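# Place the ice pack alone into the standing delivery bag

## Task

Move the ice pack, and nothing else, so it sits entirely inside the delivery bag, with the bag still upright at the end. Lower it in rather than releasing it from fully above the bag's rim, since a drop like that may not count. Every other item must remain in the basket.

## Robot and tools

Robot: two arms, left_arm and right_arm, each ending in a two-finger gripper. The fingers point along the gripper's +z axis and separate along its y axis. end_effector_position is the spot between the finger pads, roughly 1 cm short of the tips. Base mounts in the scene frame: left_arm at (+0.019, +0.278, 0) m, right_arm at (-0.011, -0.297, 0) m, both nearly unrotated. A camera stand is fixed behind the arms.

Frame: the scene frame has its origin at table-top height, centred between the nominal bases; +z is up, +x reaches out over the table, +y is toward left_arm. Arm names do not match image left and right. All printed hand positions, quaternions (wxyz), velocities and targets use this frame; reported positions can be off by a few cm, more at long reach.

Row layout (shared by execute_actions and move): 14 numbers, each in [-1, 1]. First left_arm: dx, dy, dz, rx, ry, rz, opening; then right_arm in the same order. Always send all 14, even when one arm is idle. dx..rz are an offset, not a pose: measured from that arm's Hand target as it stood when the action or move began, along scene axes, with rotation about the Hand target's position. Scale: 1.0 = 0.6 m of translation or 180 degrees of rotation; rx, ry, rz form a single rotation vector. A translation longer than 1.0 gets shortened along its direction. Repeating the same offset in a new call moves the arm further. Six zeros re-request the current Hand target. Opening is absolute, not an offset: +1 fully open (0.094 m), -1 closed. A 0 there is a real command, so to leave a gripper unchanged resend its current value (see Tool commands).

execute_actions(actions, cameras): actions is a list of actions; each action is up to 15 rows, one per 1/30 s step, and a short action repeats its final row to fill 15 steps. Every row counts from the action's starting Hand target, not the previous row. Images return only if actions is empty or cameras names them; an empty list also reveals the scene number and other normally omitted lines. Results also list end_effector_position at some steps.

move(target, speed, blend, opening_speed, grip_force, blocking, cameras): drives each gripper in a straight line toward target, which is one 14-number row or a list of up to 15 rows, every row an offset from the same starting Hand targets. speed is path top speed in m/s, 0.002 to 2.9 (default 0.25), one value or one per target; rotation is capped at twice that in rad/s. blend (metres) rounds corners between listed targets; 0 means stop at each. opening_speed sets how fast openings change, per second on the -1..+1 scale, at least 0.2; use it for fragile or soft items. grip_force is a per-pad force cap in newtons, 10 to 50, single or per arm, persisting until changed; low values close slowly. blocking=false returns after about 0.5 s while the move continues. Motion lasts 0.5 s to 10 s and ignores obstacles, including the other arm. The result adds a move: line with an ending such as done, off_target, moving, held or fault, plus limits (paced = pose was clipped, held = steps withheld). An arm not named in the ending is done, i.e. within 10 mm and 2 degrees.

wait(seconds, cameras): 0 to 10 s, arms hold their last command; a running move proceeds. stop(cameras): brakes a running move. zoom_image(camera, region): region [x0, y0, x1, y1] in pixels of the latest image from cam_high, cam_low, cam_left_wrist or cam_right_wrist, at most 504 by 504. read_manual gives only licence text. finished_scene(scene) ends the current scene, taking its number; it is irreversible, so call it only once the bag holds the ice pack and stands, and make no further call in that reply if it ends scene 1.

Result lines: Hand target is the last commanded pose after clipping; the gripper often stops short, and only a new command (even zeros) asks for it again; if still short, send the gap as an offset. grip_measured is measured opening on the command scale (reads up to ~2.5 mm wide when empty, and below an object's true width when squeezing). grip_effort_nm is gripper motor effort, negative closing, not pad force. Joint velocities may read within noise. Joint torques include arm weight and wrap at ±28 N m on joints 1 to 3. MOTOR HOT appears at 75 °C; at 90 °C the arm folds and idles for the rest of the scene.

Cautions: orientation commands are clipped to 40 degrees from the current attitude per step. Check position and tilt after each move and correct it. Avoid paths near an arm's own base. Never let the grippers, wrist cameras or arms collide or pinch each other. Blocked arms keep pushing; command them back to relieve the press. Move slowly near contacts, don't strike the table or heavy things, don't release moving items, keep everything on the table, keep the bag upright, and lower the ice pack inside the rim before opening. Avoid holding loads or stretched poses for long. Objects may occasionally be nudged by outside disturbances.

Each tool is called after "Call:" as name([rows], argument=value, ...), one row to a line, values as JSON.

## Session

Call:
execute_actions(actions=[])

Call:
zoom_image(camera="cam_high", region=[270, 80, 540, 260])

Call:
zoom_image(camera="cam_high", region=[290, 240, 560, 500])

Scene clock: 0.00 s.
left_arm: end_effector_position=(+0.0356, -0.0433, +0.1847) grip_measured=+1.000 grip_effort_nm=n/a end_effector_quat_wxyz=(+0.729, +0.490, +0.474, -0.068) | right_arm: end_effector_position=(+0.4827, -0.3622, +0.1486) grip_measured=+1.000 grip_effort_nm=n/a end_effector_quat_wxyz=(+0.448, -0.165, +0.825, -0.301)
Joint positions: left_arm=[-2.042 1.516 0.24 1.442 -1.131 0.86 0.094] | right_arm=[-0.016 1.722 0.984 0.279 0.344 -0.624 0.094]
Joint velocities: within noise
Joint torques (N m): no reading
Heat: left arm: 32 °C; right arm: 34 °C.
Hand target: left_arm +0.0353, -0.0438, +0.1855; +0.729, +0.489, +0.474, -0.068 | right_arm +0.4837, -0.3621, +0.1539; +0.452, -0.164, +0.823, -0.302
Tool commands: left_gripper/opening=+1.0 right_gripper/opening=+1.0
camera_calibration:
cam_left_wrist: T_world_to_cam=[[-0.570188, -0.453048, -0.685298, 0.120797], [-0.0971246, 0.865514, -0.491378, 0.131328], [0.815753, -0.213619, -0.537508, 0.178385], [0, 0, 0, 1]] pos_world=[-0.063886, -0.0208328, 0.243196]
cam_right_wrist: T_world_to_cam=[[-0.0672306, -0.760973, 0.645291, -0.347237], [-0.991865, -0.0190905, -0.125852, 0.489261], [0.108089, -0.648503, -0.753499, -0.0543354], [0, 0, 0, 1]] pos_world=[0.467809, -0.290134, 0.244701]

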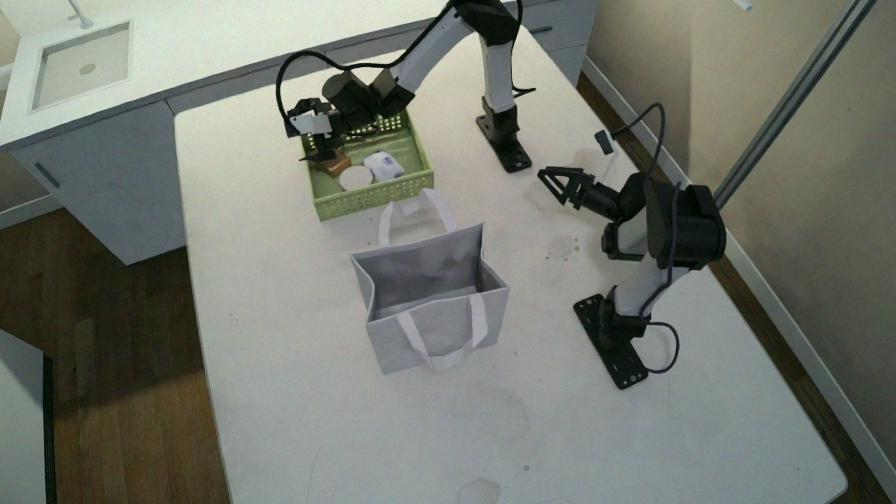

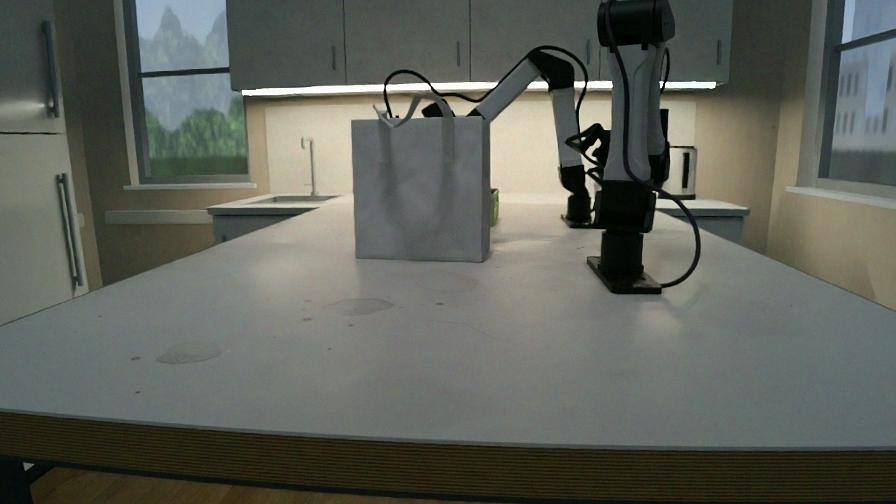

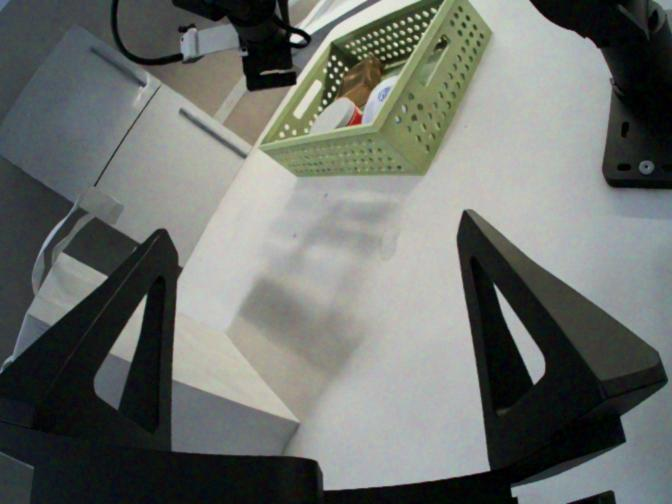

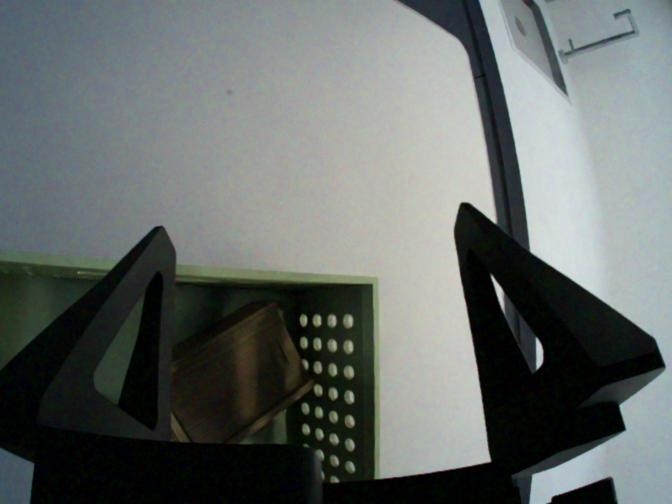

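Scaled by 1.867 from the camera's 896x504 image, which has a finer 1280x720 frame.

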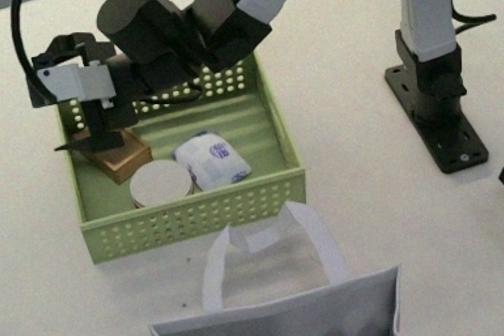

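Scaled by 1.867 from the camera's 896x504 image, which has a finer 1280x720 frame.

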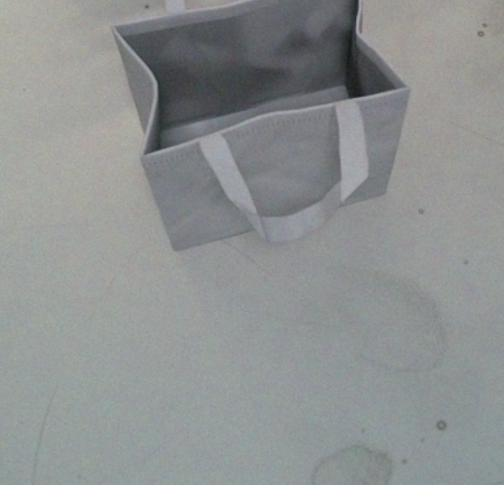

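Call:
move(target=[-0.108, 0.125, 0.025, 0, 0, 0, 1, -0.2978, 0.0452, 0.0435, 0.3314, 0.0582, -0.4455, 1], speed=0.7, cameras=["cam_right_wrist", "cam_high"])

Scene clock: 13.67 s.
left_arm: end_effector_position=(-0.0333, +0.0260, +0.2015) grip_measured=+1.000 grip_effort_nm=0.02 end_effector_quat_wxyz=(+0.703, +0.523, +0.473, -0.087) | right_arm: end_effector_position=(+0.3022, -0.3348, +0.1788) grip_measured=+1.000 grip_effort_nm=-0.02 end_effector_quat_wxyz=(+0.119, +0.576, +0.804, -0.084)
Joint positions: left_arm=[-2.53 1.36 0.207 1.55 -1.559 1.109 0.094] | right_arm=[0.028 1.653 1.582 -1.411 0.278 1.261 0.094]
Joint torques (N m): left_arm=[0.27 -4.14 3.6 1.4 -0.1 0.17] | right_arm=[-0.5 -5.63 7.71 0.38 0.22 0.07]
Heat: left arm: 33 °C; right arm: 36 °C.
Hand target: left_arm -0.0295, +0.0312, +0.2005; +0.729, +0.489, +0.474, -0.068 | right_arm +0.3050, -0.3351, +0.1799; +0.113, +0.583, +0.801, -0.082
Off the commanded pose: left_arm 0.007 m, 5 deg | right_arm 0.003 m, 1 deg.
joint sent to its limit (left arm) — joint 4 (wrist pitch), upper limit; joint 5 (wrist yaw), lower limit. The joint targets are off in orientation, not in position.
move: off_target (left_arm)
camera_calibration:
cam_right_wrist: T_world_to_cam=[[-0.96137, -0.271485, 0.0454403, 0.183178], [-0.200812, 0.804636, 0.558781, 0.228905], [-0.188263, 0.52807, -0.82807, 0.502595], [0, 0, 0, 1]] pos_world=[0.316689, -0.39986, 0.279953]
Images, in order (width x height): cam_high 896x504, cam_right_wrist 672x504.

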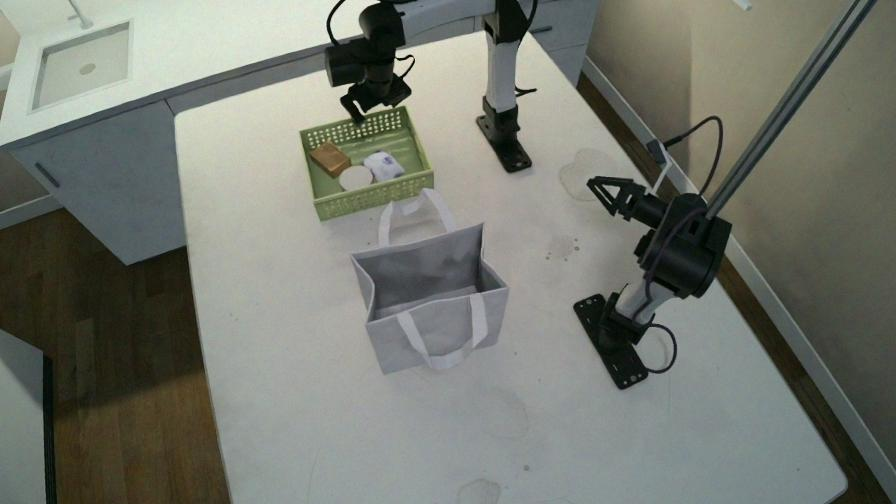

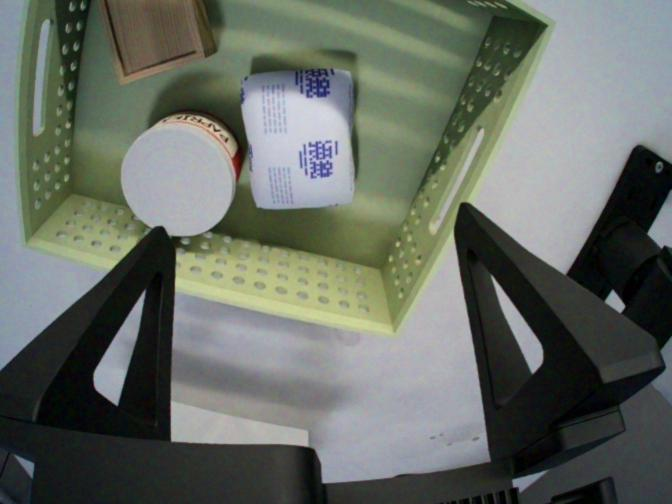

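Call:
move([
  [0,0,0,0,0,0,1, 0.0055, -0.0165, -0.15, 0, 0, 0, 1],
  [0,0,0,0,0,0,1, 0.0055, -0.0165, -0.28, 0, 0, 0, 1],
  [0,0,0,0,0,0,1, 0.0055, -0.0165, -0.28, 0, 0, 0, 0.1],
], speed=[0.35, 0.15, 0.15], blend=[0.02, 0, 0], grip_force=[50, 30], cameras=["cam_right_wrist"])

Scene clock: 21.00 s.
left_arm: end_effector_position=(-0.0333, +0.0260, +0.2015) grip_measured=+1.000 grip_effort_nm=0.02 end_effector_quat_wxyz=(+0.703, +0.523, +0.473, -0.087) | right_arm: end_effector_position=(+0.3114, -0.3438, +0.0207) grip_measured=+0.134 grip_effort_nm=-0.63 end_effector_quat_wxyz=(+0.123, +0.584, +0.799, -0.079)
Joint positions: left_arm=[-2.53 1.36 0.207 1.55 -1.559 1.109 0.094] | right_arm=[-0.004 1.762 1.063 -0.763 0.272 1.246 0.053]
Joint torques (N m): left_arm=[0.25 -4.15 3.59 1.4 -0.1 0.17] | right_arm=[-0.51 -6.38 4.14 0.77 0.23 -0.15]
Heat: left arm: 33 °C; right arm: 36 °C.
Hand target: left_arm -0.0295, +0.0312, +0.2005; +0.729, +0.489, +0.474, -0.068 | right_arm +0.3083, -0.3449, +0.0119; +0.113, +0.583, +0.801, -0.082
Off the commanded pose: left_arm 0.007 m, 5 deg | right_arm 0.009 m, 1 deg.
joint sent to its limit (left arm) — joint 4 (wrist pitch), upper limit; joint 5 (wrist yaw), lower limit. The joint targets are off in orientation, not in position.
grip_force (N): 50, 30
move: off_target (left_arm)
camera_calibration:
cam_right_wrist: T_world_to_cam=[[-0.966256, -0.255852, 0.0298092, 0.204105], [-0.195863, 0.804956, 0.560074, 0.324821], [-0.167291, 0.535336, -0.827906, 0.374138], [0, 0, 0, 1]] pos_world=[0.323428, -0.409536, 0.121743]
Images, in order (width x height): cam_right_wrist 672x504.

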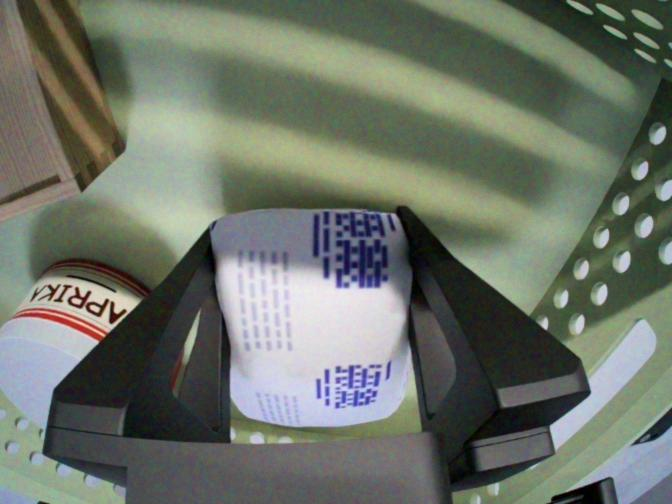

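Call:
move([
  [0,0,0,0,0,0,1, 0, 0, 0.2, 0, 0, 0, 0.1],
  [0,0,0,0,0,0,1, -0.0222, 0.4082, 0.635, 0.0174, -0.3401, 0.7758, 0.1],
  [0,0,0,0,0,0,1, 0.003, 0.69, 0.64, 0.0174, -0.3401, 0.7758, 0.1],
], speed=[0.3, 0.75, 0.4], blend=[0.05, 0.05, 0], cameras=["all"])

Call:
zoom_image(camera="cam_high", region=[330, 150, 550, 390])

Scene clock: 28.43 s.
left_arm: end_effector_position=(-0.0333, +0.0260, +0.2015) grip_measured=+1.000 grip_effort_nm=0.02 end_effector_quat_wxyz=(+0.703, +0.523, +0.473, -0.087) | right_arm: end_effector_position=(+0.3053, +0.0652, +0.3939) grip_measured=+0.127 grip_effort_nm=-0.68 end_effector_quat_wxyz=(+0.397, -0.542, +0.666, +0.324)
Joint positions: left_arm=[-2.53 1.36 0.207 1.55 -1.559 1.109 0.094] | right_arm=[0.636 1.859 2.272 -1.039 -0.627 -0.401 0.053]
Joint torques (N m): left_arm=[0.29 -4.14 3.58 1.4 -0.1 0.17] | right_arm=[0.23 -7.3 7.99 2.05 -0.24 0.01]
Heat: left arm: 33 °C; right arm: 36 °C.
Hand target: left_arm -0.0295, +0.0312, +0.2005; +0.729, +0.489, +0.474, -0.068 | right_arm +0.3101, +0.0691, +0.3960; +0.400, -0.540, +0.666, +0.324
Off the commanded pose: left_arm 0.007 m, 5 deg | right_arm 0.006 m, 0 deg.
joint sent to its limit (left arm) — joint 4 (wrist pitch), upper limit; joint 5 (wrist yaw), lower limit. The joint targets are off in orientation, not in position.
grip_force (N): 50, 30
move: off_target (left_arm)
camera_calibration:
cam_left_wrist: T_world_to_cam=[[-0.622481, -0.377072, -0.685809, 0.120803], [-0.0579005, 0.896068, -0.440124, 0.0630581], [0.78049, -0.23426, -0.579618, 0.266248], [0, 0, 0, 1]] pos_world=[-0.128956, 0.0514183, 0.264923]
cam_right_wrist: T_world_to_cam=[[0.962768, -0.270298, -0.00420814, -0.282887], [-0.266233, -0.945358, -0.188198, 0.215733], [0.0468913, 0.182311, -0.982122, 0.48141], [0, 0, 0, 1]] pos_world=[0.307215, 0.0397145, 0.512213]

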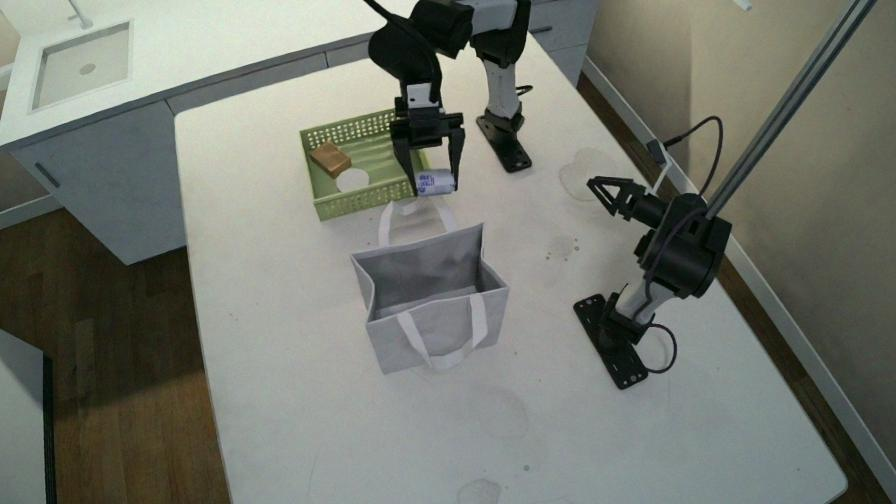

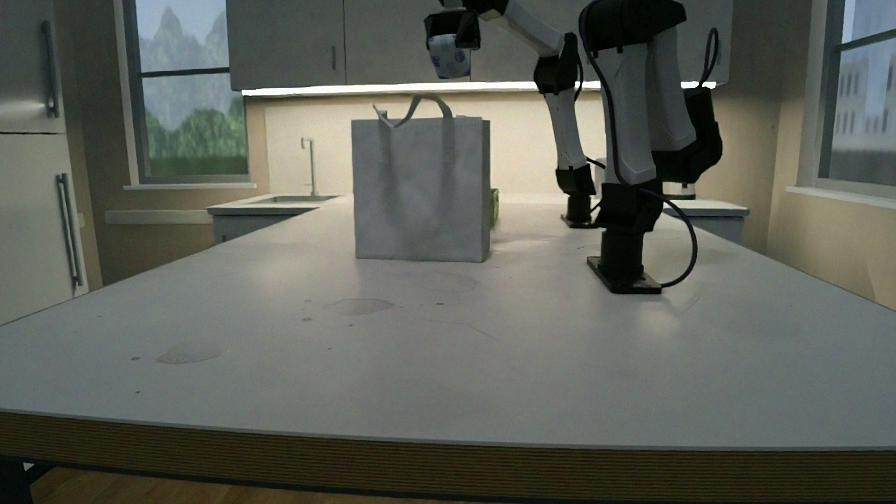

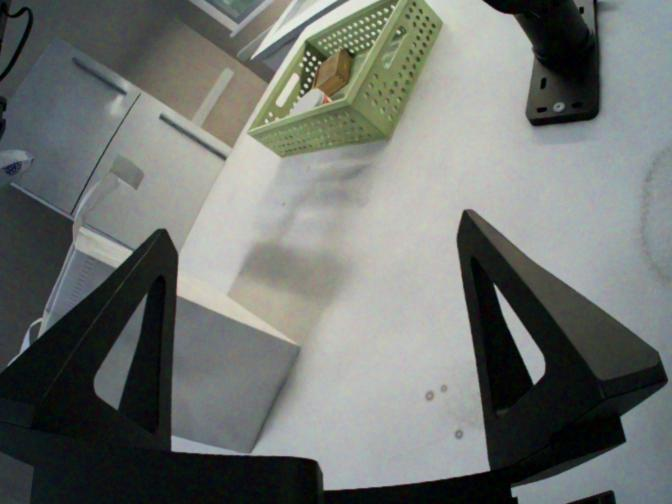

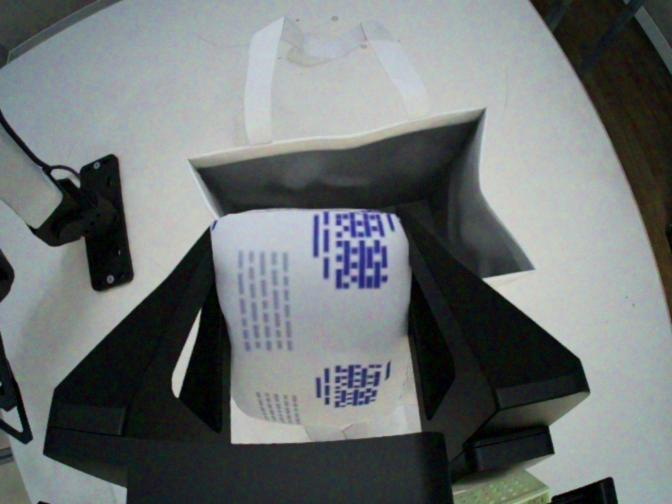

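Scaled by 2.100 from the camera's 896x504 image, which has a finer 1280x720 frame.

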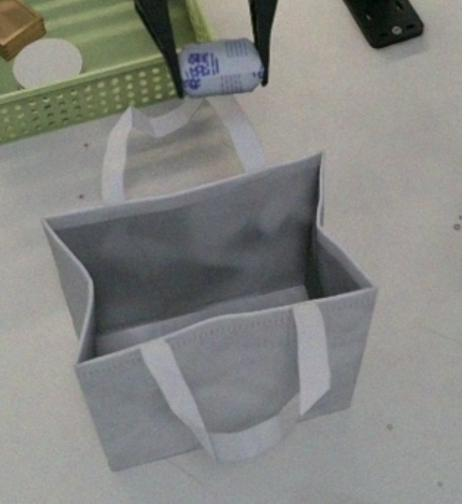

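Call:
move([
  [0,0,0,0,0,0,1, 0.0133, 0.0817, -0.04, 0, 0, 0, 0.1],
  [0,0,0,0,0,0,1, 0.0192, 0.1145, -0.1767, -0.0654, 0.0127, 0.0056, 0.1],
  [0,0,0,0,0,0,1, 0.0208, 0.1162, -0.3467, -0.131, 0.0255, 0.0111, 0.1],
  [0,0,0,0,0,0,1, 0.0208, 0.1162, -0.3467, -0.131, 0.0255, 0.0111, 0.55],
], speed=0.3, blend=[0.03, 0.03, 0, 0], opening_speed=1.0, cameras=["cam_right_wrist", "cam_high", "cam_low"])

Call:
zoom_image(camera="cam_high", region=[330, 150, 550, 390])

Scene clock: 34.80 s.
left_arm: end_effector_position=(-0.0333, +0.0260, +0.2015) grip_measured=+1.000 grip_effort_nm=0.02 end_effector_quat_wxyz=(+0.703, +0.523, +0.473, -0.087) | right_arm: end_effector_position=(+0.3228, +0.1390, +0.2062) grip_measured=+0.547 grip_effort_nm=0.13 end_effector_quat_wxyz=(+0.268, -0.606, +0.718, +0.215)
Joint positions: left_arm=[-2.53 1.36 0.207 1.55 -1.559 1.109 0.094] | right_arm=[0.804 2.15 2.17 -0.974 -0.355 -0.48 0.073]
Joint torques (N m): left_arm=[0.27 -4.11 3.6 1.4 -0.1 0.17] | right_arm=[0.27 -10.55 5.08 1.61 -0.22 -0.11]
Heat: left arm: 33 °C; right arm: 37 °C.
Hand target: left_arm -0.0295, +0.0312, +0.2005; +0.729, +0.489, +0.474, -0.068 | right_arm +0.3224, +0.1388, +0.1879; +0.249, -0.608, +0.724, +0.209
Off the commanded pose: left_arm 0.007 m, 5 deg | right_arm 0.018 m, 2 deg.
joint sent to its limit (left arm) — joint 4 (wrist pitch), upper limit; joint 5 (wrist yaw), lower limit. The joint targets are off in orientation, not in position.
grip_force (N): 50, 30
move: off_target (left_arm, right_arm); blend cut to 0.0276 m at target 1; target 4's new opening was sent with right_arm's hand 0.018 m and 2 deg from that target
camera_calibration:
cam_right_wrist: T_world_to_cam=[[0.970032, -0.23987, 0.0387407, -0.29605], [-0.242876, -0.952597, 0.18322, 0.171763], [-0.00704466, -0.187138, -0.982308, 0.351645], [0, 0, 0, 1]] pos_world=[0.331373, 0.158413, 0.325422]
Images, in order (width x height): cam_high 896x504, cam_low 896x504, cam_right_wrist 672x504.

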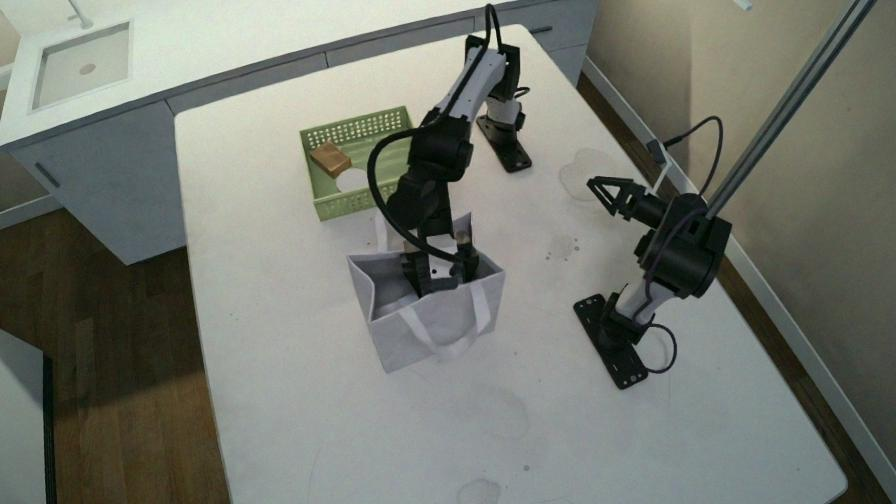

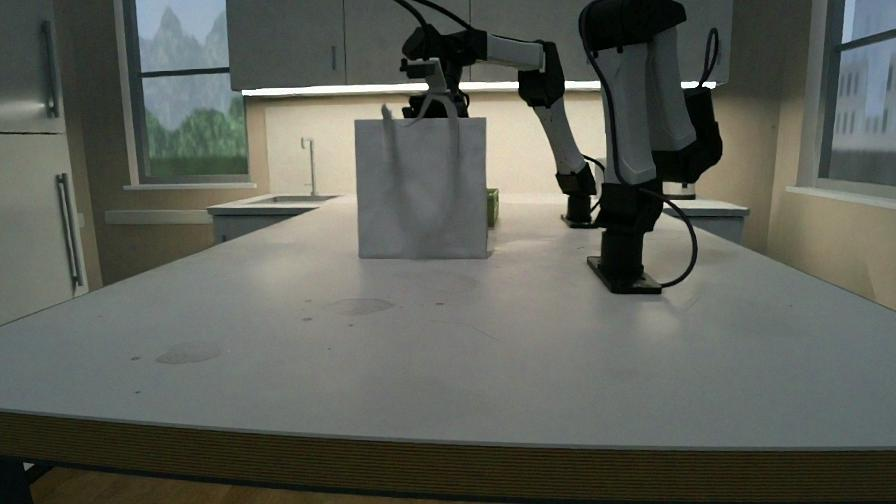

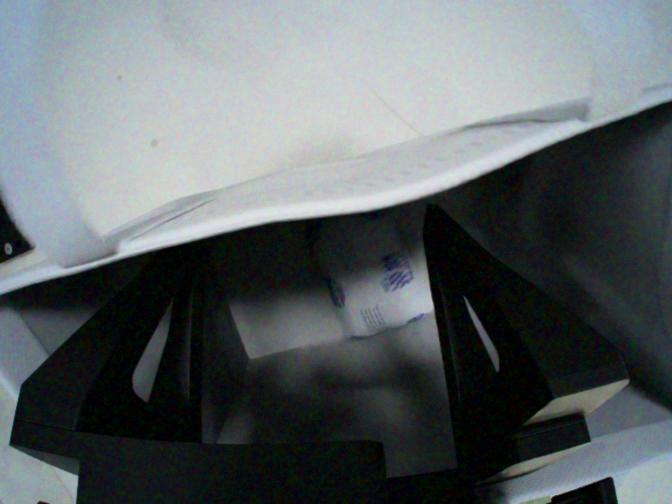

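Scaled by 2.100 from the camera's 896x504 image, which has a finer 1280x720 frame.

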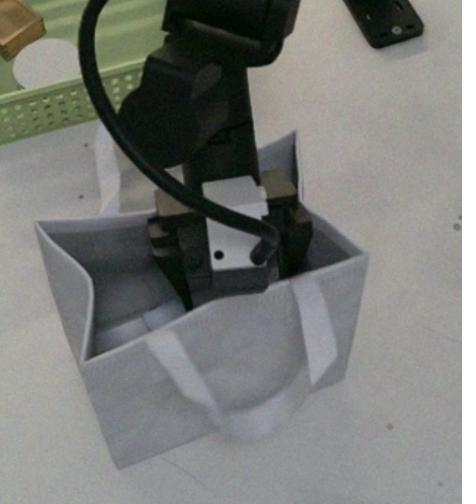

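Call:
finished_scene(scene=3)

The scene is finished: the task was done.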